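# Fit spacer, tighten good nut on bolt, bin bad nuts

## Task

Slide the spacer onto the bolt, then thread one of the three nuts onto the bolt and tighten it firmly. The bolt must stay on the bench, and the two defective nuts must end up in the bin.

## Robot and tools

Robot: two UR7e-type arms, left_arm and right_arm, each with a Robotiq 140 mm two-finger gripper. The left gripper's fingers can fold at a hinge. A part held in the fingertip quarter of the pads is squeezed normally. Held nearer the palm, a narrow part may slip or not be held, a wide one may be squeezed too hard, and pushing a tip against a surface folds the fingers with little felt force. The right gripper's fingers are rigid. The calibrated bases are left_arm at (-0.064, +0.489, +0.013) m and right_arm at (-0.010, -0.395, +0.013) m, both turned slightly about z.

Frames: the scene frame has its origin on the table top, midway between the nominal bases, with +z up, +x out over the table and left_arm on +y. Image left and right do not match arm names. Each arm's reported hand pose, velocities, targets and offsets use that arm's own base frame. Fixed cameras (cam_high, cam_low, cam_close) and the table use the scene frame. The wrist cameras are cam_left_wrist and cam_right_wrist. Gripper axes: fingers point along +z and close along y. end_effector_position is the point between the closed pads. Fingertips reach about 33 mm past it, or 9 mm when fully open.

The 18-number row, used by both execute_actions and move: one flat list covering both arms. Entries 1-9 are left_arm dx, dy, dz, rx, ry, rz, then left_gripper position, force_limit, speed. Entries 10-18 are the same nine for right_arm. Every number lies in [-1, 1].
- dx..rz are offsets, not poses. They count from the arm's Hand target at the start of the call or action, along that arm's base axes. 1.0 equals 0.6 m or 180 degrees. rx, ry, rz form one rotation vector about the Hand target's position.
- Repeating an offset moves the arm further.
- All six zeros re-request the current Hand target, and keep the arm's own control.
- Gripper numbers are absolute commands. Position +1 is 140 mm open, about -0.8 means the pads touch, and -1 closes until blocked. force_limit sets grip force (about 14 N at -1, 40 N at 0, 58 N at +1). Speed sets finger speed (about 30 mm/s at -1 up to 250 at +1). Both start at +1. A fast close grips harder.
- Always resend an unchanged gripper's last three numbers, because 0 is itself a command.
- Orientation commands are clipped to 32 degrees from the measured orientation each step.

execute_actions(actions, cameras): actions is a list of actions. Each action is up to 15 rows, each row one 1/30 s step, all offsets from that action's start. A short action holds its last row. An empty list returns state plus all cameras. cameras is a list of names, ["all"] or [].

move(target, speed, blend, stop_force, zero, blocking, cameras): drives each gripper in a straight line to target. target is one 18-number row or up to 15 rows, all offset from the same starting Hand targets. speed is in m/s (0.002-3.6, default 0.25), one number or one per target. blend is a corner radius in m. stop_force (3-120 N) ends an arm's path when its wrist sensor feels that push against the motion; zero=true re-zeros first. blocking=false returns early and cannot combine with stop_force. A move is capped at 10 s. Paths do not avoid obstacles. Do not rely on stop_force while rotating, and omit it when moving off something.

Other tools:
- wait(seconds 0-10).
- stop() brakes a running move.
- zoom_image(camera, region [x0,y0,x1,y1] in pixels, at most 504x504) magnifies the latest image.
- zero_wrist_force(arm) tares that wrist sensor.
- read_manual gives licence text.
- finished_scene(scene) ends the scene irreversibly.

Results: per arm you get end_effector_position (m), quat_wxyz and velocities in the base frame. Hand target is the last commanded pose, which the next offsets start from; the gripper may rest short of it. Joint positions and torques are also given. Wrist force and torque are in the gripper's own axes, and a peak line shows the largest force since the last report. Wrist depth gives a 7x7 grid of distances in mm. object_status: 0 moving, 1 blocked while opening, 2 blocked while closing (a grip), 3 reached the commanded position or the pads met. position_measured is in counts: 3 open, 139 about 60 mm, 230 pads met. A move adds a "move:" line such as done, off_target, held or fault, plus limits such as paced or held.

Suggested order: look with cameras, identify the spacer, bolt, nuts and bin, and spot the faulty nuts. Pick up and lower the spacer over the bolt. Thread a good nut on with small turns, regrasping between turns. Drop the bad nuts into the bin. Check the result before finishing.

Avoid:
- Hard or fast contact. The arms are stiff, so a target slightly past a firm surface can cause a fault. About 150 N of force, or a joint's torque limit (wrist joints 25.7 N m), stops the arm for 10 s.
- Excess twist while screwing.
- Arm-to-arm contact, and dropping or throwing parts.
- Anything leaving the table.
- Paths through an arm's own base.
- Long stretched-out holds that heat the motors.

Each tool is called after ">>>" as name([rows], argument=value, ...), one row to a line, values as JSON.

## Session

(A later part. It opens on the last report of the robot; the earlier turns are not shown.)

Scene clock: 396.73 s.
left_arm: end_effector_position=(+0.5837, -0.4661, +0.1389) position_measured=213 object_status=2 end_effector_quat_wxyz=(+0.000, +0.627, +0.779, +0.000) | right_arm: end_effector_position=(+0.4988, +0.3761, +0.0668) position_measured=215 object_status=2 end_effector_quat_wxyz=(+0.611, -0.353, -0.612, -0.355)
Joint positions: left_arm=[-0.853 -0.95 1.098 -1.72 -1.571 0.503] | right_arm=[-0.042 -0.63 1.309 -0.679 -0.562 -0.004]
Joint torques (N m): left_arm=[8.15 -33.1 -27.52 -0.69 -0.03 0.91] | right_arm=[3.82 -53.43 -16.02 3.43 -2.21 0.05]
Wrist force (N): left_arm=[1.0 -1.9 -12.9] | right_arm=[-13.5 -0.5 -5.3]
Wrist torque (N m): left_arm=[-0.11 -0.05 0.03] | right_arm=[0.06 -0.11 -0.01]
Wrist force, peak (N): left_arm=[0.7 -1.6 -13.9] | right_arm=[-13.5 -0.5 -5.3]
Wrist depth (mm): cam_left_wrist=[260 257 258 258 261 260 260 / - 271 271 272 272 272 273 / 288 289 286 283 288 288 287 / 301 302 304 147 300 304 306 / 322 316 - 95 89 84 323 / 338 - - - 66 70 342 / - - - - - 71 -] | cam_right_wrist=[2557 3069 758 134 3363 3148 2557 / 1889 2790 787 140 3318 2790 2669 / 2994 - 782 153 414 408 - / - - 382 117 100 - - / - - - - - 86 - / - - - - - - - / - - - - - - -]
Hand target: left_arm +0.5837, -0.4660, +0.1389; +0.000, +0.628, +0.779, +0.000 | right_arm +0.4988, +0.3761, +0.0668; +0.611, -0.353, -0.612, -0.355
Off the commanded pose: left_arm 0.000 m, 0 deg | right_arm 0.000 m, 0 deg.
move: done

>>> execute_actions([
  [[0,0,0.001,0,0,0,-1,1,-1,0,0,0,0,0,0,-1,1,-1]],
], cameras=["cam_right_wrist", "cam_left_wrist", "cam_close"])

>>> zoom_image(camera="cam_left_wrist", region=[440, 205, 500, 265])

>>> zoom_image(camera="cam_right_wrist", region=[440, 75, 520, 155])

>>> zoom_image(camera="cam_close", region=[430, 190, 500, 260])

Scene clock: 401.00 s.
left_arm: end_effector_position=(+0.5837, -0.4660, +0.1395) position_measured=213 object_status=2 end_effector_quat_wxyz=(+0.000, +0.628, +0.779, +0.000) | right_arm: end_effector_position=(+0.4988, +0.3761, +0.0669) position_measured=215 object_status=2 end_effector_quat_wxyz=(+0.611, -0.353, -0.612, -0.355)
Joint positions: left_arm=[-0.853 -0.95 1.097 -1.718 -1.571 0.504] | right_arm=[-0.042 -0.63 1.309 -0.678 -0.562 -0.004]
Joint torques (N m): left_arm=[6.41 -63.03 -33.15 -3.4 0.72 0.69] | right_arm=[2.57 -54.28 -15.87 0.49 -2.12 0.17]
Wrist force (N): left_arm=[0.2 -1.4 -4.6] | right_arm=[-1.5 -1.5 -4.2]
Wrist torque (N m): left_arm=[-0.14 -0.08 0.02] | right_arm=[-0.11 -0.26 -0.03]
Wrist force, peak (N): left_arm=[0.9 -2.1 -14.0] | right_arm=[-13.7 -0.6 -5.2]
Wrist depth (mm): cam_left_wrist=[257 258 259 260 264 260 260 / 271 272 272 273 274 273 277 / 286 286 288 284 288 287 290 / 303 304 304 172 300 304 304 / 319 319 88 95 89 89 323 / 336 - - - 66 70 341 / - - - - - 71 -] | cam_right_wrist=[- 2923 751 134 130 2698 2431 / - 3230 782 - 3720 2640 2640 / - - - 155 - - - / - - - - 101 - - / - - - - - 86 - / - - - - - - - / - - - - - - -]
Hand target: left_arm +0.5837, -0.4660, +0.1395; +0.000, +0.628, +0.779, +0.000 | right_arm +0.4988, +0.3761, +0.0668; +0.611, -0.353, -0.612, -0.355
Off the commanded pose: left_arm 0.000 m, 0 deg | right_arm 0.000 m, 0 deg.
camera_calibration:
cam_left_wrist: T_world_to_cam=[[0.9743, 0.225206, -0.00471482, -0.450764], [0.214301, -0.920269, 0.327383, -0.591259], [0.0693898, -0.31998, -0.94488, 0.0867813], [0, 0, 0, 1]] pos_world=[0.559865, -0.414834, 0.273441]
cam_right_wrist: T_world_to_cam=[[0.857385, 0.514045, -0.0254805, -0.61129], [0.161091, -0.315048, -0.935304, 0.101372], [-0.488816, 0.797811, -0.352926, 0.109863], [0, 0, 0, 1]] pos_world=[0.561484, 0.258518, 0.118011]
Images, in order (width x height): cam_close 896x504, cam_left_wrist 896x504, cam_right_wrist 896x504.

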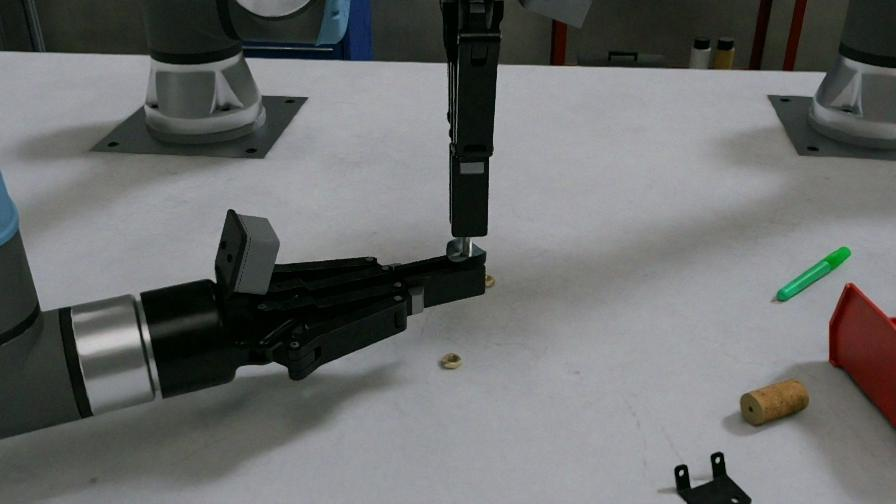

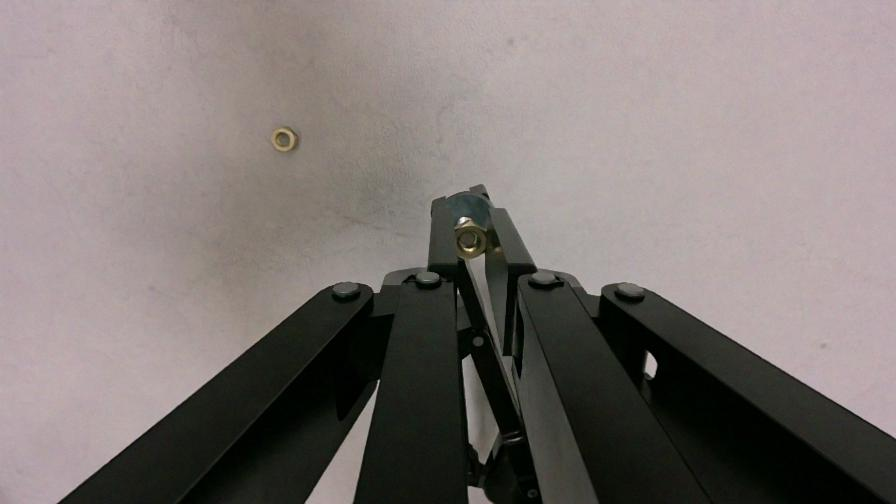

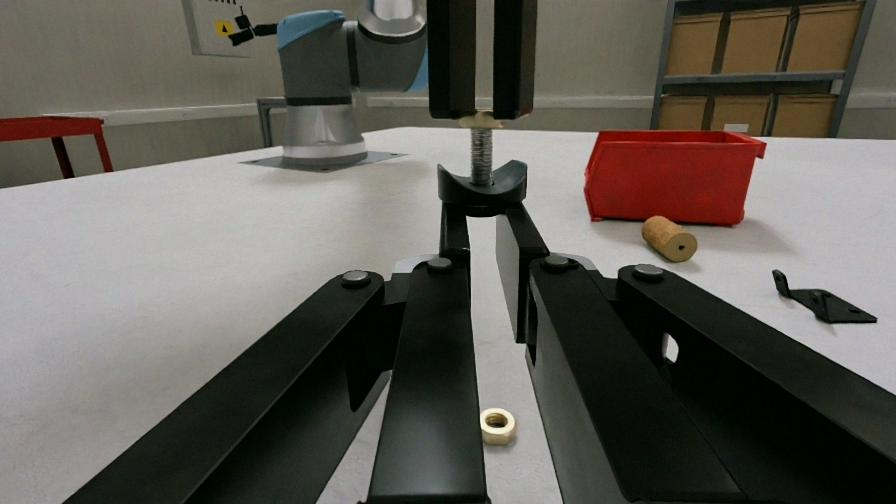

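Scaled by 8.400 from the camera's 896x504 image, which has a finer 1280x720 frame.

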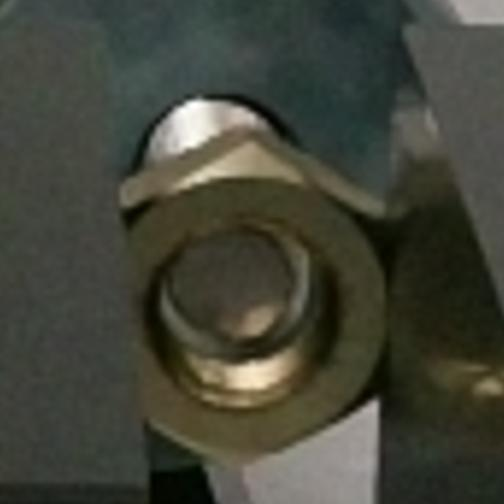

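Scaled by 6.300 from the camera's 896x504 image, which has a finer 1280x720 frame.

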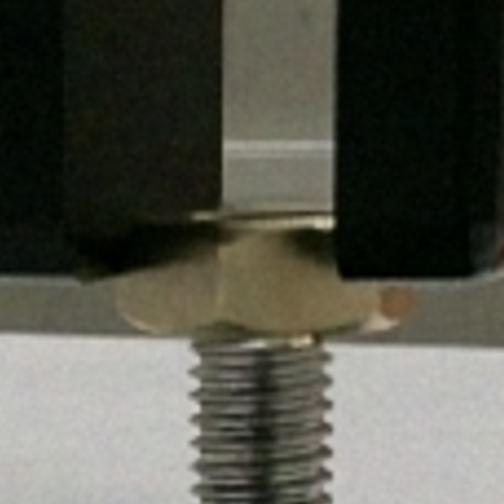

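Scaled by 7.200 from the camera's 896x504 image, which has a finer 1280x720 frame.

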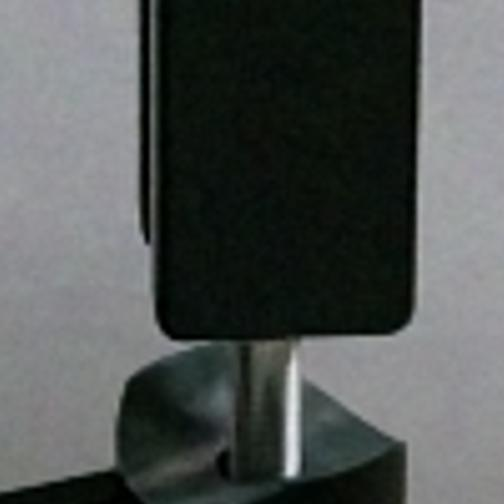

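>>> move(target=[0,-0.0005,-0.0002,0,0,-0.6111,-1,1,-1,0,0,0,0,0,0,-1,1,-1], speed=0.6)

>>> move(target=[0,0,-0.0003,0,0,-0.6111,-1,1,-1,0,0,0,0,0,0,-1,1,-1], speed=0.6)

>>> move(target=[0,0,-0.0003,0,0,-0.6111,-1,1,-1,0,0,0,0,0,0,-1,1,-1], speed=0.6)

Scene clock: 411.77 s.
left_arm: end_effector_position=(+0.5837, -0.4664, +0.1394) position_measured=213 object_status=2 end_effector_quat_wxyz=(+0.000, +0.998, -0.067, +0.000) | right_arm: end_effector_position=(+0.4988, +0.3761, +0.0668) position_measured=215 object_status=2 end_effector_quat_wxyz=(+0.611, -0.353, -0.612, -0.355)
Joint positions: left_arm=[-0.853 -0.949 1.097 -1.718 -1.571 2.423] | right_arm=[-0.042 -0.63 1.309 -0.679 -0.562 -0.004]
Joint torques (N m): left_arm=[8.97 -38.86 -30.08 -1.49 0.46 0.91] | right_arm=[2.28 -43.47 -15.23 0.45 -2.1 0.16]
Wrist force (N): left_arm=[-2.0 -0.9 -5.4] | right_arm=[-3.4 -0.8 -4.1]
Wrist torque (N m): left_arm=[-0.14 -0.12 0.02] | right_arm=[-0.11 -0.30 -0.01]
Wrist force, peak (N): left_arm=[-1.9 -1.3 -6.3] | right_arm=[-4.1 -1.2 -4.5]
Wrist depth (mm): cam_left_wrist=[258 258 259 260 178 177 254 / 271 271 271 272 188 195 269 / 279 287 286 280 202 290 291 / 302 304 307 131 302 309 305 / 322 318 88 83 89 89 328 / 341 - - - 66 70 337 / - - - - - 71 -] | cam_right_wrist=[2584 3148 758 129 2994 3148 2557 / 1964 - 795 140 - 2923 2640 / - - - 154 412 415 - / - - 346 - 101 - - / - - - - - 86 - / - - - - - - - / - - - - - - -]
Hand target: left_arm +0.5837, -0.4663, +0.1394; +0.000, +0.998, -0.067, +0.000 | right_arm +0.4988, +0.3761, +0.0668; +0.611, -0.353, -0.612, -0.355
Off the commanded pose: left_arm 0.000 m, 0 deg | right_arm 0.000 m, 0 deg.
move: done

Scene clock: 414.00 s.
left_arm: end_effector_position=(+0.5836, -0.4664, +0.1392) position_measured=213 object_status=2 end_effector_quat_wxyz=(+0.000, -0.517, +0.856, +0.000) | right_arm: end_effector_position=(+0.4988, +0.3761, +0.0668) position_measured=215 object_status=2 end_effector_quat_wxyz=(+0.611, -0.353, -0.612, -0.355)
Joint positions: left_arm=[-0.854 -0.949 1.097 -1.718 -1.571 4.343] | right_arm=[-0.042 -0.63 1.309 -0.679 -0.562 -0.004]
Joint torques (N m): left_arm=[7.42 -34.43 -31.4 -1.17 -0.59 0.92] | right_arm=[1.72 -47.31 -14.35 3.67 -2.16 0.32]
Wrist force (N): left_arm=[-1.2 0.2 -8.7] | right_arm=[-6.0 -1.7 -4.7]
Wrist torque (N m): left_arm=[-0.23 -0.10 0.04] | right_arm=[-0.07 -0.29 -0.04]
Wrist force, peak (N): left_arm=[-1.6 -0.6 -8.7] | right_arm=[-7.1 -1.9 -4.3]
Wrist depth (mm): cam_left_wrist=[173 175 253 258 259 262 260 / 266 185 187 273 272 273 275 / 286 202 199 199 287 285 287 / 302 303 302 131 302 308 307 / 319 317 89 83 89 89 323 / 338 - - - 66 70 347 / - - - - - 71 -] | cam_right_wrist=[- 2759 746 132 136 2855 2612 / 2455 - 782 134 3664 2698 2505 / 2361 - 784 163 554 - - / - - - - 108 358 390 / - - - - - 86 - / - - - - - - - / - - - - - - -]
Hand target: left_arm +0.5837, -0.4663, +0.1392; +0.000, -0.517, +0.856, +0.000 | right_arm +0.4988, +0.3761, +0.0668; +0.611, -0.353, -0.612, -0.355
Off the commanded pose: left_arm 0.000 m, 0 deg | right_arm 0.000 m, 0 deg.
move: done

Scene clock: 416.23 s.
left_arm: end_effector_position=(+0.5836, -0.4664, +0.1391) position_measured=213 object_status=2 end_effector_quat_wxyz=(+0.000, +0.405, +0.915, +0.000) | right_arm: end_effector_position=(+0.4988, +0.3761, +0.0668) position_measured=215 object_status=2 end_effector_quat_wxyz=(+0.611, -0.353, -0.612, -0.355)
Joint positions: left_arm=[-0.854 -0.949 1.097 -1.719 -1.571 6.263] | right_arm=[-0.042 -0.63 1.309 -0.679 -0.562 -0.004]
Joint torques (N m): left_arm=[8.08 -33.67 -30.31 -1.08 -0.1 0.95] | right_arm=[2.74 -51.82 -13.62 3.91 -1.83 0.16]
Wrist force (N): left_arm=[1.9 -1.4 -10.9] | right_arm=[-9.9 -0.8 -5.1]
Wrist torque (N m): left_arm=[-0.16 -0.05 0.01] | right_arm=[-0.10 -0.23 0.00]
Wrist force, peak (N): left_arm=[1.8 -1.4 -11.1] | right_arm=[-9.9 -0.8 -5.1]
Wrist depth (mm): cam_left_wrist=[260 258 257 260 258 257 260 / 266 267 270 273 273 277 274 / 278 287 - 281 288 288 288 / 304 302 304 147 302 305 305 / 321 317 88 95 89 314 324 / 341 - - - 66 70 341 / - - - - - 71 -] | cam_right_wrist=[- 2790 749 130 - 2698 2384 / 1846 - 789 - 3558 2640 2173 / 2029 2273 787 154 - - - / - 377 380 - 100 - - / - - - - - 86 - / - - - - - - - / - - - - - - -]
Hand target: left_arm +0.5837, -0.4663, +0.1390; +0.000, +0.405, +0.914, +0.000 | right_arm +0.4988, +0.3761, +0.0668; +0.611, -0.353, -0.612, -0.355
Off the commanded pose: left_arm 0.000 m, 0 deg | right_arm 0.000 m, 0 deg.
move: done

>>> move([
  [0,0,0.1,0,0,0.5556,-1,1,-1,0,0,0,0,0,0,-1,1,-1],
  [0.02,0.3,0.15,0,0,-0.8889,-1,1,-1,0,0,0,0,0,0,-1,1,-1],
  [0.0372,0.6623,0.1017,0,0,-0.6667,-1,1,-1,0,0,0,0,0,0,-1,1,-1],
], speed=[0.6,0.7,0.6], blend=[0.03,0.03,0], cameras=["cam_left_wrist", "cam_high"])

Scene clock: 427.00 s.
left_arm: end_effector_position=(+0.6060, -0.0690, +0.2001) position_measured=213 object_status=2 end_effector_quat_wxyz=(+0.000, +0.994, +0.107, +0.000) | right_arm: end_effector_position=(+0.4988, +0.3761, +0.0668) position_measured=215 object_status=2 end_effector_quat_wxyz=(+0.611, -0.353, -0.612, -0.355)
Joint positions: left_arm=[-0.334 -1.313 1.473 -1.73 -1.571 2.594] | right_arm=[-0.042 -0.63 1.309 -0.679 -0.562 -0.004]
Joint torques (N m): left_arm=[3.35 -24.72 -32.88 -1.64 0.55 0.47] | right_arm=[2.94 -56.27 -13.25 -0.11 -2.02 0.4]
Wrist force (N): left_arm=[-0.1 -0.6 -1.9] | right_arm=[0.8 -2.0 -3.2]
Wrist torque (N m): left_arm=[-0.10 -0.19 -0.15] | right_arm=[-0.13 -0.26 -0.05]
Wrist force, peak (N): left_arm=[2.0 -1.6 -12.1] | right_arm=[-11.1 -0.7 -5.2]
Wrist depth (mm): cam_left_wrist=[311 313 318 315 315 315 323 / 322 334 329 331 328 330 336 / 349 345 343 344 339 347 352 / 368 - 366 131 358 370 372 / 397 391 88 83 89 382 391 / 414 - - - 66 70 - / - - - - - 71 -] | cam_right_wrist=[- 2669 762 841 3410 2531 2505 / 2212 2612 795 2923 3318 2888 2431 / 576 - - 154 - 411 - / 428 349 - - 116 - - / - - - - - 87 - / - - - - - - - / - - - - - - -]
Hand target: left_arm +0.6060, -0.0690, +0.2001; +0.000, +0.994, +0.107, +0.000 | right_arm +0.4988, +0.3761, +0.0668; +0.611, -0.353, -0.612, -0.355
Off the commanded pose: left_arm 0.000 m, 0 deg | right_arm 0.000 m, 0 deg.
move: done
camera_calibration:
cam_left_wrist: T_world_to_cam=[[0.224885, -0.974374, -0.00470312, -0.190322], [-0.920348, -0.213996, 0.327362, 0.485783], [-0.319979, -0.0692902, -0.944887, 0.522774], [0, 0, 0, 1]] pos_world=[0.657167, -0.0452659, 0.334041]
Images, in order (width x height): cam_high 896x504, cam_left_wrist 896x504.

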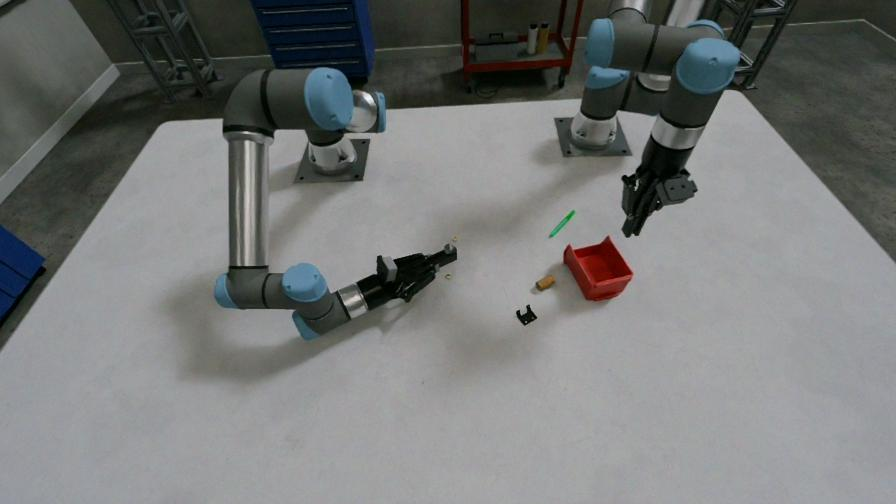

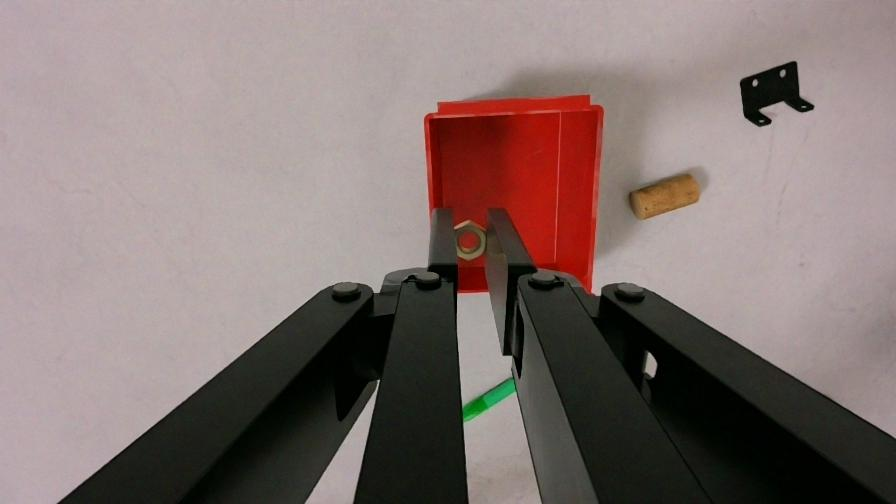

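>>> move([
  [0.0117,-0.0537,-0.18,0,0,0,-1,1,-1,0,0,0,0,0,0,-1,1,-1],
  [0.0117,-0.0537,-0.2867,0,0,0,-1,1,-1,0,0,0,0,0,0,-1,1,-1],
  [0.0117,-0.0537,-0.2867,0,0,0,-0.5,1,-1,0,0,0,0,0,0,-1,1,-1],
  [0.0117,-0.0537,-0.1,0,0,0,-0.5,1,-1,0,0,0,0,0,0,-1,1,-1],
], speed=[0.3,0.12,0.1,0.25], blend=[0.01,0,0,0], cameras=["cam_left_wrist"])

Scene clock: 435.90 s.
left_arm: end_effector_position=(+0.6130, -0.1011, +0.1400) position_measured=192 object_status=3 end_effector_quat_wxyz=(+0.000, +0.994, +0.107, +0.000) | right_arm: end_effector_position=(+0.4988, +0.3761, +0.0668) position_measured=215 object_status=2 end_effector_quat_wxyz=(+0.611, -0.353, -0.612, -0.355)
Joint positions: left_arm=[-0.38 -1.254 1.553 -1.869 -1.571 2.548] | right_arm=[-0.042 -0.63 1.309 -0.679 -0.562 -0.004]
Joint torques (N m): left_arm=[-4.05 -30.4 -22.98 -2.24 -1.13 -0.97] | right_arm=[1.35 -56.59 -11.68 -0.2 -2.07 0.55]
Wrist force (N): left_arm=[1.3 -0.8 -1.9] | right_arm=[0.7 -1.8 -3.2]
Wrist torque (N m): left_arm=[-0.14 -0.47 -0.06] | right_arm=[-0.08 -0.24 -0.05]
Wrist force, peak (N): left_arm=[-7.0 -3.4 -39.6] | right_arm=[0.8 -1.9 -3.5]
Wrist depth (mm): cam_left_wrist=[260 259 258 260 259 260 260 / 267 272 273 268 268 272 268 / 286 288 284 284 282 290 290 / 304 303 300 293 279 309 306 / 324 319 88 287 89 85 - / 337 - - 348 - 68 340 / - - - 373 - 69 -] | cam_right_wrist=[2855 2958 774 - - 423 2431 / 2232 - 802 - 3777 2822 2584 / - - - 153 - - - / - - - - 100 337 - / - - - - - 87 - / - - - - - - - / - - - - - - -]
Hand target: left_arm +0.6130, -0.1012, +0.1401; +0.000, +0.994, +0.107, +0.000 | right_arm +0.4988, +0.3761, +0.0668; +0.611, -0.353, -0.612, -0.355
Off the commanded pose: left_arm 0.000 m, 0 deg | right_arm 0.000 m, 0 deg.
move: done
camera_calibration:
cam_left_wrist: T_world_to_cam=[[0.225214, -0.974298, -0.00469384, -0.22367], [-0.920309, -0.214311, 0.327265, 0.504973], [-0.31986, -0.0693848, -0.944921, 0.466019], [0, 0, 0, 1]] pos_world=[0.664165, -0.0773651, 0.274041]
Images, in order (width x height): cam_left_wrist 896x504.

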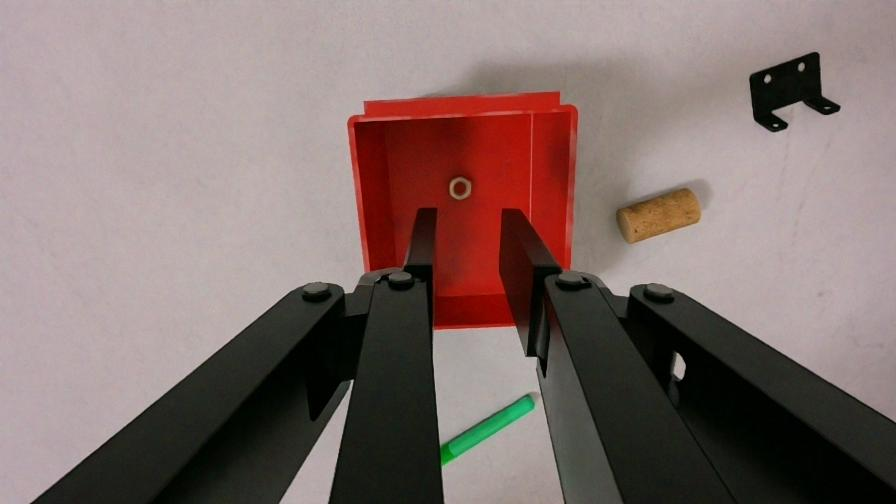

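>>> move([
  [-0.0589,-0.1506,0.1,0,0,0.5954,-0.42,1,-1,0,0,0,0,0,0,-1,1,-1],
  [-0.1179,-0.3013,0.1,0,0,-0.8089,-0.42,1,-1,0,0,0,0,0,0,-1,1,-1],
  [-0.1768,-0.4519,0.06,0,0,-0.2133,-0.42,1,-1,0,0,0,0,0,0,-1,1,-1],
  [-0.2357,-0.6025,-0.0333,0,0,0.3817,-0.42,1,-1,0,0,0,0,0,0,-1,1,-1],
], speed=[1.2,1.2,1.0,0.6], blend=[0.03,0.03,0.03,0], cameras=["cam_left_wrist"])

>>> zoom_image(camera="cam_left_wrist", region=[400, 140, 520, 240])

Scene clock: 446.57 s.
left_arm: end_effector_position=(+0.4716, -0.4627, +0.1200) position_measured=182 object_status=3 end_effector_quat_wxyz=(+0.000, +0.761, +0.649, +0.000) | right_arm: end_effector_position=(+0.4988, +0.3761, +0.0668) position_measured=215 object_status=2 end_effector_quat_wxyz=(+0.611, -0.353, -0.612, -0.355)
Joint positions: left_arm=[-0.979 -1.15 1.459 -1.88 -1.571 -5.534] | right_arm=[-0.042 -0.63 1.309 -0.679 -0.562 -0.004]
Joint torques (N m): left_arm=[8.42 -55.5 -24.07 -1.8 -0.62 -1.05] | right_arm=[1.8 -55.66 -10.39 -0.1 -1.94 0.75]
Wrist force (N): left_arm=[1.0 -0.8 -1.9] | right_arm=[0.6 -1.8 -3.3]
Wrist torque (N m): left_arm=[-0.15 -0.41 -0.14] | right_arm=[-0.09 -0.22 -0.05]
Wrist force, peak (N): left_arm=[1.2 -0.9 -3.5] | right_arm=[0.7 -2.0 -3.5]
Wrist depth (mm): cam_left_wrist=[- 243 241 241 240 242 243 / 254 254 255 252 255 254 255 / 268 267 267 265 271 262 266 / 283 282 280 277 145 280 197 / 301 292 88 303 89 89 201 / - - - 315 - 67 208 / - - - - - - -] | cam_right_wrist=[2212 - 726 765 2480 2790 2669 / 2361 222 198 - - 2790 2480 / - - - 154 519 408 - / - - - - 99 348 - / - - - - - 86 - / - - - - - - - / - - - - - - -]
Hand target: left_arm +0.4716, -0.4627, +0.1201; +0.000, +0.761, +0.649, +0.000 | right_arm +0.4988, +0.3761, +0.0668; +0.611, -0.353, -0.612, -0.355
Off the commanded pose: left_arm 0.000 m, 0 deg | right_arm 0.000 m, 0 deg.
move: done
camera_calibration:
cam_left_wrist: T_world_to_cam=[[0.989507, -0.144409, -0.00470041, -0.520593], [-0.134935, -0.935243, 0.327281, -0.400122], [-0.0516583, -0.323212, -0.944915, 0.132854], [0, 0, 0, 1]] pos_world=[0.468003, -0.40645, 0.254041]
Images, in order (width x height): cam_left_wrist 896x504.

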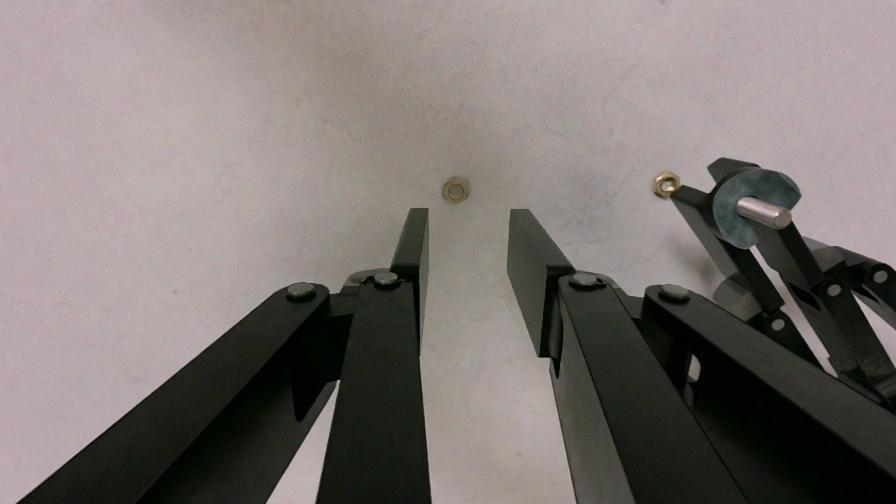

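Scaled by 4.200 from the camera's 896x504 image, which has a finer 1280x720 frame.

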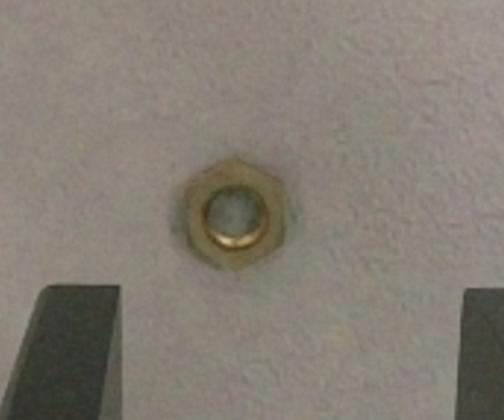

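>>> move([
  [-0.00422,0.00263,-0.12,0,0,0,-0.42,1,-1,0,0,0,0,0,0,-1,1,-1],
  [-0.00422,0.00263,-0.161,0,0,0,-0.42,1,-1,0,0,0,0,0,0,-1,1,-1],
], speed=[0.2,0.06], blend=[0.004,0], cameras=["cam_left_wrist"])

>>> zoom_image(camera="cam_left_wrist", region=[440, 215, 500, 275])

Scene clock: 455.23 s.
left_arm: end_effector_position=(+0.4690, -0.4610, +0.0232) position_measured=182 object_status=3 end_effector_quat_wxyz=(+0.000, +0.761, +0.649, +0.000) end_effector_velocity=(+0.000, +0.001, +0.001) end_effector_angular_velocity=(+0.002, +0.001, -0.001) | right_arm: end_effector_position=(+0.4988, +0.3761, +0.0668) position_measured=215 object_status=2 end_effector_quat_wxyz=(+0.611, -0.353, -0.612, -0.355)
Joint positions: left_arm=[-0.981 -1.063 1.597 -2.104 -1.571 -5.536] | right_arm=[-0.042 -0.63 1.309 -0.679 -0.562 -0.004]
Joint velocities: left_arm=[0 -0.002 -0.001 0.005 0 0.001] | right_arm=[within noise]
Joint torques (N m): left_arm=[-1.97 -56.59 -31.37 -1.18 0.76 0.45] | right_arm=[0.74 -55.99 -9.77 -0.23 -1.76 0.67]
Wrist force (N): left_arm=[0.8 -1.0 -2.1] | right_arm=[0.6 -1.9 -3.3]
Wrist torque (N m): left_arm=[-0.17 -0.38 0.05] | right_arm=[-0.12 -0.21 -0.05]
Wrist force, peak (N): left_arm=[1.1 -0.7 -4.9] | right_arm=[0.8 -2.0 -3.5]
Wrist depth (mm): cam_left_wrist=[153 153 153 153 152 153 154 / 160 160 160 160 161 161 161 / 169 169 170 169 169 170 169 / 179 179 178 177 176 180 180 / 190 187 88 191 89 89 191 / - - - 204 - 67 198 / - - - 217 - - -] | cam_right_wrist=[- 202 176 772 - 2790 2384 / 1741 220 183 - - 2994 2557 / - - 197 153 - - - / - - 221 - 102 - - / - - - - - 86 - / - - - - - - - / - - - - - - -]
Hand target: left_arm +0.4691, -0.4611, +0.0235; +0.000, +0.761, +0.649, +0.000 | right_arm +0.4988, +0.3761, +0.0668; +0.611, -0.353, -0.612, -0.355
Off the commanded pose: left_arm 0.000 m, 0 deg | right_arm 0.000 m, 0 deg.
move: done
camera_calibration:
cam_left_wrist: T_world_to_cam=[[0.989556, -0.144066, -0.00495566, -0.518073], [-0.134537, -0.935357, 0.327118, -0.367409], [-0.051762, -0.323035, -0.94497, 0.0419307], [0, 0, 0, 1]] pos_world=[0.465402, -0.404751, 0.157242]
Images, in order (width x height): cam_left_wrist 896x504.

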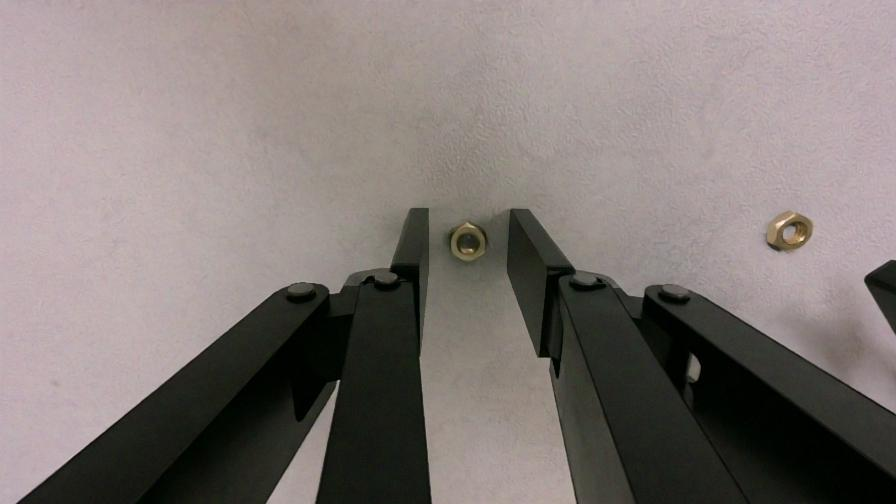

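Scaled by 8.400 from the camera's 896x504 image, which has a finer 1280x720 frame.

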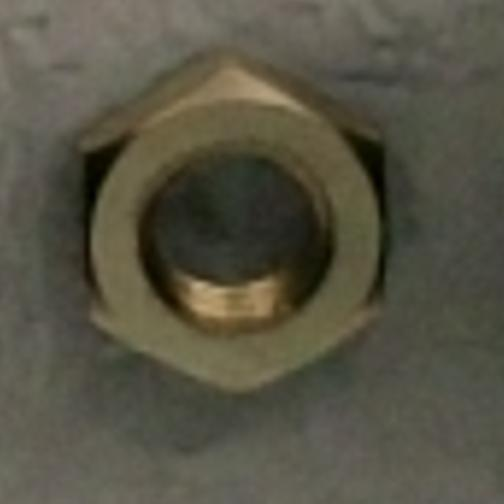

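>>> move([
  [-0.0009,-0.00057,0,0,0,0,-0.42,1,-1,0,0,0,0,0,0,-1,1,-1],
  [-0.0009,-0.00057,0,0,0,0,-1,1,-1,0,0,0,0,0,0,-1,1,-1],
  [-0.0009,-0.00057,0.08,0,0,0,-1,1,-1,0,0,0,0,0,0,-1,1,-1],
], speed=[0.05,0.1,0.15], blend=[0,0,0], cameras=["cam_left_wrist"])

>>> zoom_image(camera="cam_left_wrist", region=[440, 215, 500, 275])

Scene clock: 462.47 s.
left_arm: end_effector_position=(+0.4686, -0.4615, +0.0716) position_measured=213 object_status=2 end_effector_quat_wxyz=(+0.000, +0.761, +0.649, +0.000) | right_arm: end_effector_position=(+0.4988, +0.3761, +0.0668) position_measured=215 object_status=2 end_effector_quat_wxyz=(+0.611, -0.353, -0.612, -0.355)
Joint positions: left_arm=[-0.982 -1.116 1.54 -1.996 -1.571 -5.537] | right_arm=[-0.042 -0.63 1.309 -0.679 -0.562 -0.004]
Joint torques (N m): left_arm=[-5.34 -32 -12.25 -3.01 0.38 0.34] | right_arm=[-0.54 -55.75 -9.86 -0.1 -1.79 0.99]
Wrist force (N): left_arm=[1.0 -0.7 -2.0] | right_arm=[0.6 -1.7 -3.3]
Wrist torque (N m): left_arm=[-0.13 -0.40 0.04] | right_arm=[-0.06 -0.21 -0.06]
Wrist force, peak (N): left_arm=[2.1 -2.4 -9.2] | right_arm=[0.6 -2.1 -3.3]
Wrist depth (mm): cam_left_wrist=[197 196 197 199 197 197 198 / 206 207 209 207 207 208 208 / 218 219 219 218 219 217 215 / 231 231 231 171 229 235 129 / 245 242 88 83 89 89 154 / 258 - - - 66 70 156 / - - - - - 71 -] | cam_right_wrist=[2361 200 184 765 - 2790 2338 / 2081 2790 765 4384 3363 2888 2669 / - - 215 - 430 408 - / 377 - 231 109 101 - - / - - - - - 86 - / - - - - - - - / - - - - - - -]
Hand target: left_arm +0.4685, -0.4614, +0.0715; +0.000, +0.761, +0.649, +0.000 | right_arm +0.4988, +0.3761, +0.0668; +0.611, -0.353, -0.612, -0.355
Off the commanded pose: left_arm 0.000 m, 0 deg | right_arm 0.000 m, 0 deg.
move: done
camera_calibration:
cam_left_wrist: T_world_to_cam=[[0.989557, -0.144068, -0.0045656, -0.517577], [-0.134641, -0.93519, 0.327553, -0.383609], [-0.0514595, -0.323517, -0.944822, 0.0870542], [0, 0, 0, 1]] pos_world=[0.465002, -0.40515, 0.20554]
Images, in order (width x height): cam_left_wrist 896x504.

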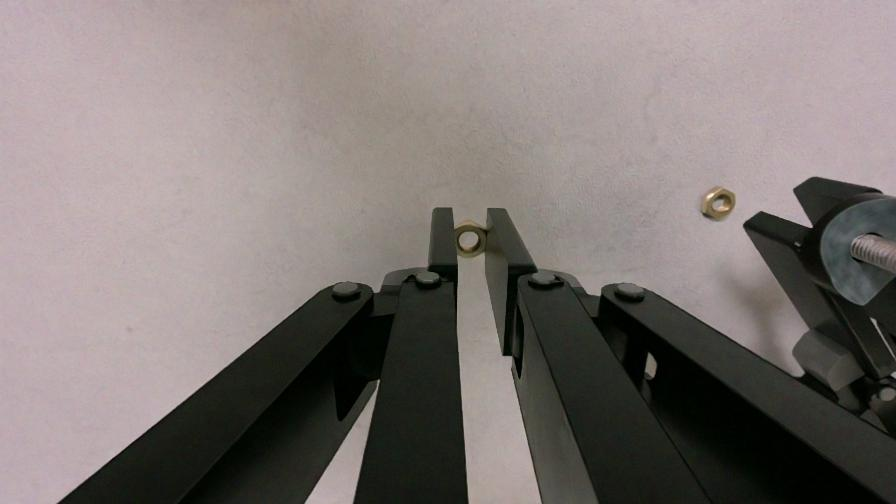

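Scaled by 8.400 from the camera's 896x504 image, which has a finer 1280x720 frame.

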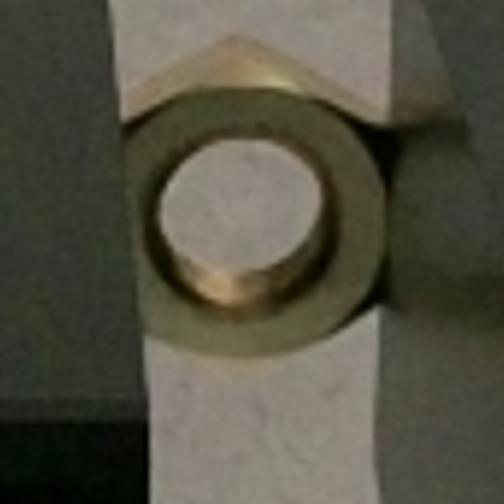

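>>> move([
  [0.02,0,0.175,0,0,0,-1,1,-1,0,0,0,0,0,0,-1,1,-1],
  [0.1918,-0.0084,0.1183,0,0,0,-1,1,-1,0,0,0,0,0,0,-1,1,-1],
], speed=[0.3,0.25], blend=[0.03,0], cameras=["cam_right_wrist", "cam_left_wrist"])

>>> zoom_image(camera="cam_left_wrist", region=[440, 205, 500, 265])

>>> zoom_image(camera="cam_right_wrist", region=[440, 75, 520, 155])

Scene clock: 467.97 s.
left_arm: end_effector_position=(+0.5835, -0.4665, +0.1424) position_measured=213 object_status=2 end_effector_quat_wxyz=(+0.000, +0.761, +0.649, +0.000) | right_arm: end_effector_position=(+0.4988, +0.3761, +0.0668) position_measured=215 object_status=2 end_effector_quat_wxyz=(+0.611, -0.353, -0.612, -0.355)
Joint positions: left_arm=[-0.854 -0.951 1.091 -1.711 -1.571 -5.409] | right_arm=[-0.042 -0.63 1.309 -0.679 -0.562 -0.004]
Joint torques (N m): left_arm=[-0.54 -50.8 -26.83 -4.06 -1.61 -0.76] | right_arm=[-0.28 -56.99 -7.83 -0.08 -1.72 1.2]
Wrist force (N): left_arm=[0.9 -0.7 -2.0] | right_arm=[0.8 -1.9 -3.1]
Wrist torque (N m): left_arm=[-0.13 -0.37 0.03] | right_arm=[-0.11 -0.24 -0.05]
Wrist force, peak (N): left_arm=[1.0 -2.3 -5.1] | right_arm=[0.6 -2.0 -3.4]
Wrist depth (mm): cam_left_wrist=[261 260 262 263 264 261 263 / 275 275 274 275 275 275 275 / 288 291 289 287 289 289 291 / 305 307 307 131 300 307 308 / 325 320 - 83 89 89 330 / 342 - - - 66 70 345 / - - - - - 71 -] | cam_right_wrist=[- 4092 751 136 3069 2612 2431 / 1729 3148 784 - 3458 2698 2612 / - 690 - - - 409 - / - - - - 100 - - / - - - - - 86 - / - - - - - - - / - - - - - - -]
Hand target: left_arm +0.5836, -0.4665, +0.1425; +0.000, +0.761, +0.649, +0.000 | right_arm +0.4988, +0.3761, +0.0668; +0.611, -0.353, -0.612, -0.355
Off the commanded pose: left_arm 0.000 m, 0 deg | right_arm 0.000 m, 0 deg.
move: done
camera_calibration:
cam_left_wrist: T_world_to_cam=[[0.989561, -0.144035, -0.00481651, -0.631692], [-0.134538, -0.935258, 0.327402, -0.396072], [-0.0516621, -0.323336, -0.944873, 0.158549], [0, 0, 0, 1]] pos_world=[0.580002, -0.410151, 0.276441]
cam_right_wrist: T_world_to_cam=[[0.857385, 0.514045, -0.0254805, -0.61129], [0.161091, -0.315048, -0.935304, 0.101372], [-0.488816, 0.797811, -0.352926, 0.109863], [0, 0, 0, 1]] pos_world=[0.561484, 0.258518, 0.118011]
Images, in order (width x height): cam_left_wrist 896x504, cam_right_wrist 896x504.

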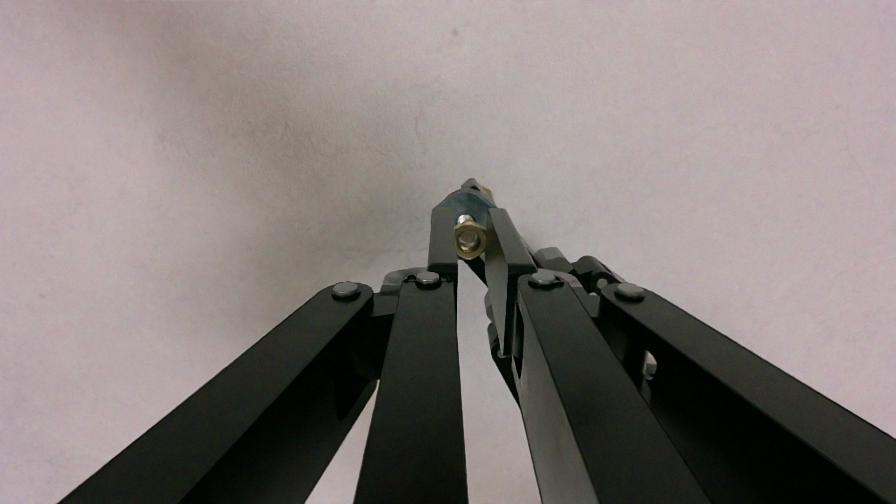

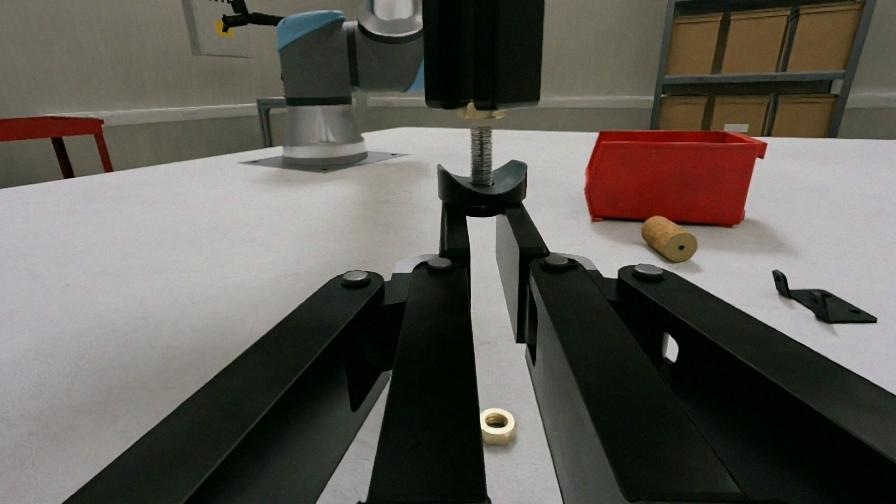

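Scaled by 8.400 from the camera's 896x504 image, which has a finer 1280x720 frame.

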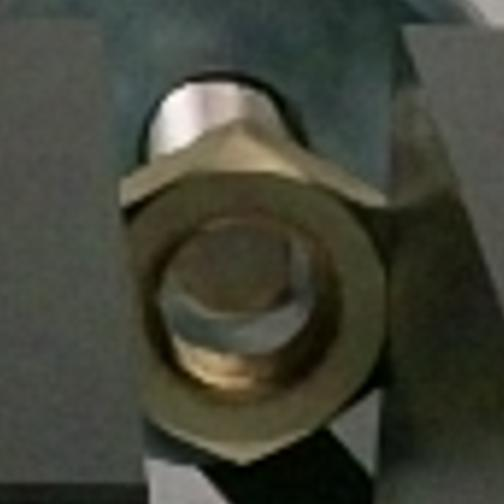

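Scaled by 6.300 from the camera's 896x504 image, which has a finer 1280x720 frame.

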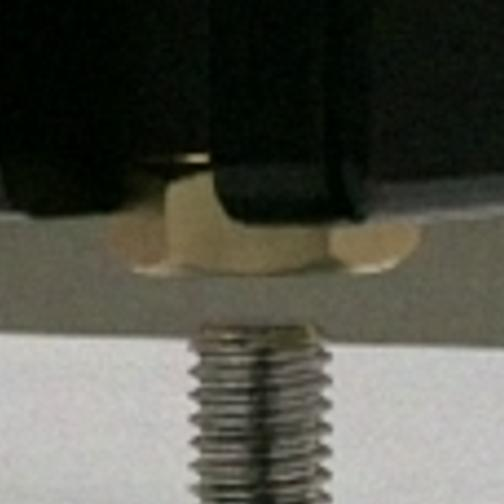

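>>> zoom_image(camera="cam_right_wrist", region=[452, 95, 512, 140])

>>> zoom_image(camera="cam_left_wrist", region=[450, 225, 490, 265])

Scaled by 8.400 from the camera's 896x504 image, which has a finer 1280x720 frame.

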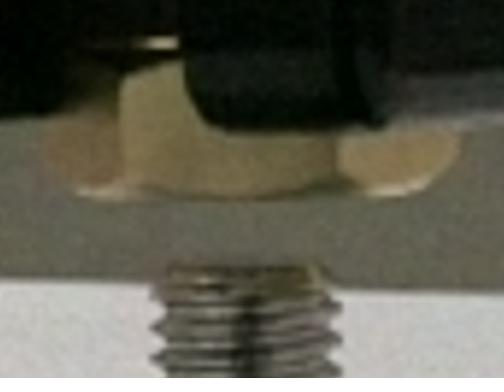

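Scaled by 12.600 from the camera's 896x504 image, which has a finer 1280x720 frame.

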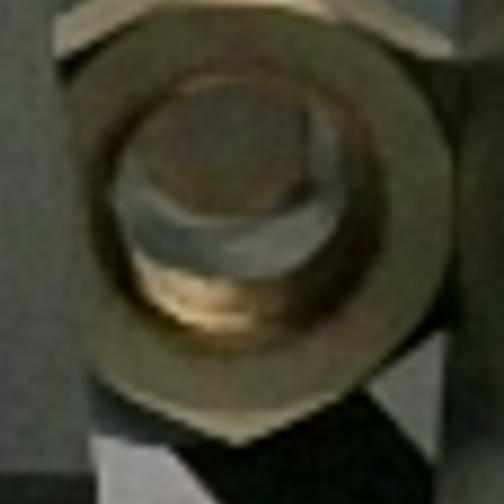

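>>> move(target=[-0.00055,0.00026,-0.0022,0,0,0,-1,1,-1,0,0,0,0,0,0,-1,1,-1], speed=0.03, cameras=["cam_right_wrist", "cam_left_wrist"])

>>> zoom_image(camera="cam_right_wrist", region=[452, 95, 512, 140])

>>> zoom_image(camera="cam_left_wrist", region=[450, 225, 490, 265])

Scene clock: 498.13 s.
left_arm: end_effector_position=(+0.5833, -0.4663, +0.1411) position_measured=213 object_status=2 end_effector_quat_wxyz=(+0.000, +0.761, +0.649, +0.000) | right_arm: end_effector_position=(+0.4988, +0.3761, +0.0668) position_measured=215 object_status=2 end_effector_quat_wxyz=(+0.611, -0.353, -0.612, -0.355)
Joint positions: left_arm=[-0.854 -0.951 1.095 -1.715 -1.571 -5.409] | right_arm=[-0.042 -0.63 1.309 -0.679 -0.562 -0.004]
Joint torques (N m): left_arm=[-8.2 -64.94 -18.61 -3.36 -1.08 -1.61] | right_arm=[-0.92 -56.27 -7.53 -0.03 -1.7 1.2]
Wrist force (N): left_arm=[0.9 -0.9 -1.8] | right_arm=[0.6 -1.8 -3.2]
Wrist torque (N m): left_arm=[-0.17 -0.38 0.03] | right_arm=[-0.08 -0.24 -0.05]
Wrist force, peak (N): left_arm=[0.9 -0.7 -2.3] | right_arm=[0.9 -2.0 -3.5]
Wrist depth (mm): cam_left_wrist=[261 260 260 261 261 262 260 / 274 273 274 273 277 274 277 / 289 291 290 285 291 291 290 / 304 306 311 131 300 307 306 / 324 320 89 83 89 96 323 / 342 - - - 66 70 344 / - - - - - 71 -] | cam_right_wrist=[2888 2958 758 136 - 2669 2557 / 2098 3069 782 145 3777 3507 2759 / - - - 154 417 399 - / - - - - 99 351 - / - 279 - - - 86 - / - - - - - - - / - - - - - - -]
Hand target: left_arm +0.5833, -0.4663, +0.1411; +0.000, +0.761, +0.649, +0.000 | right_arm +0.4988, +0.3761, +0.0668; +0.611, -0.353, -0.612, -0.355
Off the commanded pose: left_arm 0.000 m, 0 deg | right_arm 0.000 m, 0 deg.
move: done
camera_calibration:
cam_left_wrist: T_world_to_cam=[[0.989566, -0.144003, -0.00472323, -0.631403], [-0.134538, -0.935263, 0.327389, -0.395559], [-0.0515623, -0.323338, -0.944878, 0.157186], [0, 0, 0, 1]] pos_world=[0.579702, -0.410051, 0.275041]
cam_right_wrist: T_world_to_cam=[[0.857385, 0.514045, -0.0254805, -0.61129], [0.161091, -0.315048, -0.935304, 0.101372], [-0.488816, 0.797811, -0.352926, 0.109863], [0, 0, 0, 1]] pos_world=[0.561484, 0.258518, 0.118011]
Images, in order (width x height): cam_left_wrist 896x504, cam_right_wrist 896x504.

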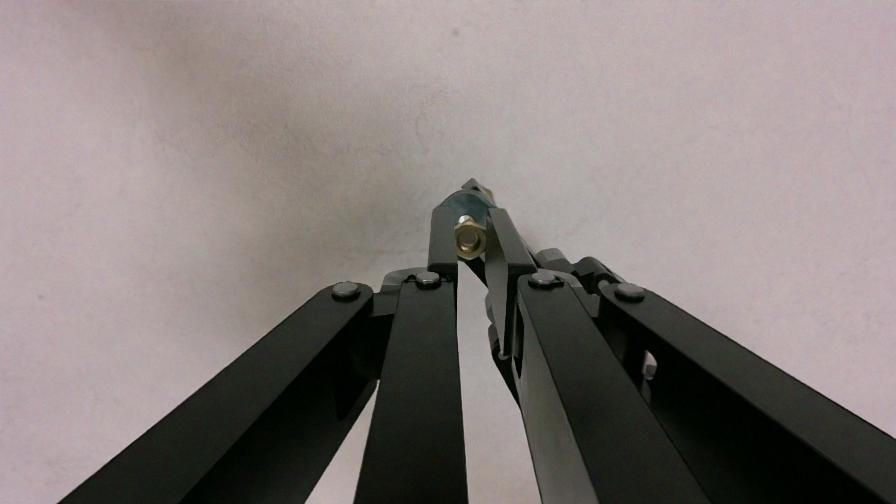

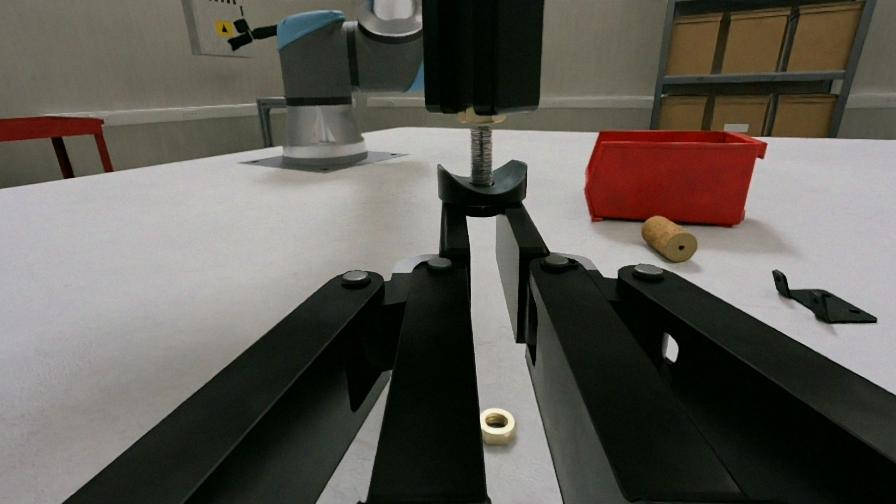

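Scaled by 8.400 from the camera's 896x504 image, which has a finer 1280x720 frame.

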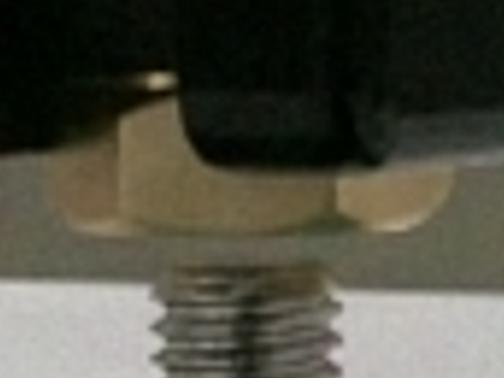

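Scaled by 12.600 from the camera's 896x504 image, which has a finer 1280x720 frame.

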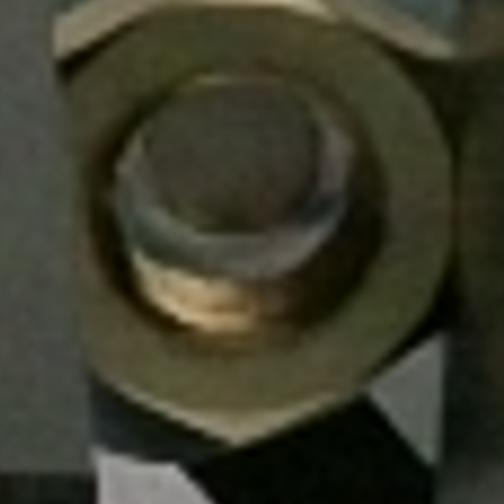

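>>> move(target=[0,0,-0.008,0,0,0,-1,1,-1,0,0,0,0,0,0,-1,1,-1], speed=0.008, stop_force=3)

>>> move(target=[0,0,-0.0003,0,0,-0.6111,-1,1,-1,0,0,0,0,0,0,-1,1,-1], speed=0.6)

>>> move(target=[0,0,-0.0003,0,0,-0.6111,-1,1,-1,0,0,0,0,0,0,-1,1,-1], speed=0.6)

Scene clock: 505.87 s.
left_arm: end_effector_position=(+0.5833, -0.4663, +0.1363) position_measured=213 object_status=2 end_effector_quat_wxyz=(+0.000, +0.761, +0.649, +0.000) | right_arm: end_effector_position=(+0.4988, +0.3761, +0.0668) position_measured=215 object_status=2 end_effector_quat_wxyz=(+0.611, -0.353, -0.612, -0.355)
Joint positions: left_arm=[-0.854 -0.949 1.104 -1.726 -1.571 -5.409] | right_arm=[-0.042 -0.63 1.309 -0.679 -0.562 -0.004]
Joint torques (N m): left_arm=[-7.49 -45.11 -28.15 -1.78 -0.49 -1.6] | right_arm=[-0.4 -56.72 -6.85 0.01 -1.55 1.4]
Wrist force (N): left_arm=[0.5 -0.4 -1.8] | right_arm=[0.4 -1.8 -2.6]
Wrist torque (N m): left_arm=[-0.18 -0.37 0.03] | right_arm=[-0.06 -0.24 -0.06]
Wrist force, peak (N): left_arm=[0.9 -1.0 -2.2] | right_arm=[0.9 -2.0 -3.4]
Wrist depth (mm): cam_left_wrist=[255 256 255 255 256 257 257 / 268 268 269 270 268 270 270 / 285 285 285 281 286 284 281 / 294 300 299 131 297 305 305 / 316 315 88 83 89 84 320 / 329 - - - 66 70 339 / - - - - - 71 -] | cam_right_wrist=[2612 3318 749 136 3410 2531 2431 / 2431 - 795 146 3836 2888 2612 / 779 - - 153 - - - / - - - 117 100 354 - / 271 - - - - 86 - / - - - - - - - / - - - - - - -]
Hand target: left_arm +0.5833, -0.4663, +0.1363; +0.000, +0.761, +0.649, +0.000 | right_arm +0.4988, +0.3761, +0.0668; +0.611, -0.353, -0.612, -0.355
Off the commanded pose: left_arm 0.000 m, 0 deg | right_arm 0.000 m, 0 deg.
move: done

Scene clock: 508.10 s.
left_arm: end_effector_position=(+0.5833, -0.4663, +0.1362) position_measured=213 object_status=2 end_effector_quat_wxyz=(+0.000, +0.968, -0.251, +0.000) | right_arm: end_effector_position=(+0.4988, +0.3761, +0.0668) position_measured=215 object_status=2 end_effector_quat_wxyz=(+0.611, -0.353, -0.612, -0.355)
Joint positions: left_arm=[-0.854 -0.949 1.104 -1.726 -1.571 -3.489] | right_arm=[-0.042 -0.63 1.309 -0.679 -0.562 -0.004]
Joint torques (N m): left_arm=[6.82 -39.94 -33.06 -0.78 -0.04 0.89] | right_arm=[-1.05 -55.57 -6.3 -0.04 -1.52 1.24]
Wrist force (N): left_arm=[2.7 0.4 -1.9] | right_arm=[0.9 -1.6 -1.2]
Wrist torque (N m): left_arm=[-0.23 -0.34 0.02] | right_arm=[-0.12 -0.30 -0.04]
Wrist force, peak (N): left_arm=[3.2 0.5 -2.9] | right_arm=[0.8 -2.3 -2.7]
Wrist depth (mm): cam_left_wrist=[255 256 253 253 177 193 258 / 268 269 271 262 184 269 270 / 285 284 283 202 285 285 286 / 295 299 302 131 298 302 302 / 314 315 - 83 89 313 323 / 301 - - - 66 70 337 / - - - - - 71 -] | cam_right_wrist=[- 3897 749 130 3273 2505 - / 2232 2698 800 146 146 2759 2612 / 2212 - - 154 - - - / - - - 117 100 347 - / - - - - - 87 - / - - - - - - - / - - - - - - -]
Hand target: left_arm +0.5833, -0.4663, +0.1362; +0.000, +0.968, -0.251, +0.000 | right_arm +0.4988, +0.3761, +0.0668; +0.611, -0.353, -0.612, -0.355
Off the commanded pose: left_arm 0.000 m, 0 deg | right_arm 0.000 m, 0 deg.
move: done

Scene clock: 510.33 s.
left_arm: end_effector_position=(+0.5832, -0.4664, +0.1360) position_measured=213 object_status=2 end_effector_quat_wxyz=(+0.000, -0.350, +0.937, +0.000) | right_arm: end_effector_position=(+0.4988, +0.3761, +0.0668) position_measured=215 object_status=2 end_effector_quat_wxyz=(+0.611, -0.353, -0.612, -0.355)
Joint positions: left_arm=[-0.854 -0.949 1.104 -1.726 -1.571 -1.569] | right_arm=[-0.042 -0.63 1.309 -0.679 -0.562 -0.004]
Joint torques (N m): left_arm=[9.9 -39.86 -33.89 -1.15 0.6 0.97] | right_arm=[-1.07 -55.07 -5.85 -0.1 -1.65 1.34]
Wrist force (N): left_arm=[3.6 -1.5 -2.4] | right_arm=[0.6 0.4 -1.9]
Wrist torque (N m): left_arm=[-0.10 -0.34 0.04] | right_arm=[-0.15 -0.24 0.02]
Wrist force, peak (N): left_arm=[4.4 -0.6 -2.9] | right_arm=[0.9 -1.6 -1.0]
Wrist depth (mm): cam_left_wrist=[250 249 258 256 259 257 257 / 180 195 264 268 269 269 272 / 188 191 194 278 283 282 288 / 209 209 205 147 305 302 302 / 316 312 88 83 89 89 320 / 333 - - - 66 70 346 / - - - - - 71 -] | cam_right_wrist=[2888 2888 755 128 3363 2888 2455 / 2212 3148 795 135 3558 2855 2640 / - - - 157 - - - / - - - - 100 - - / - - - - - 86 - / - - - - - - - / - - - - - - -]
Hand target: left_arm +0.5833, -0.4663, +0.1360; +0.000, -0.350, +0.937, +0.000 | right_arm +0.4988, +0.3761, +0.0668; +0.611, -0.353, -0.612, -0.355
Off the commanded pose: left_arm 0.000 m, 0 deg | right_arm 0.000 m, 0 deg.
move: done


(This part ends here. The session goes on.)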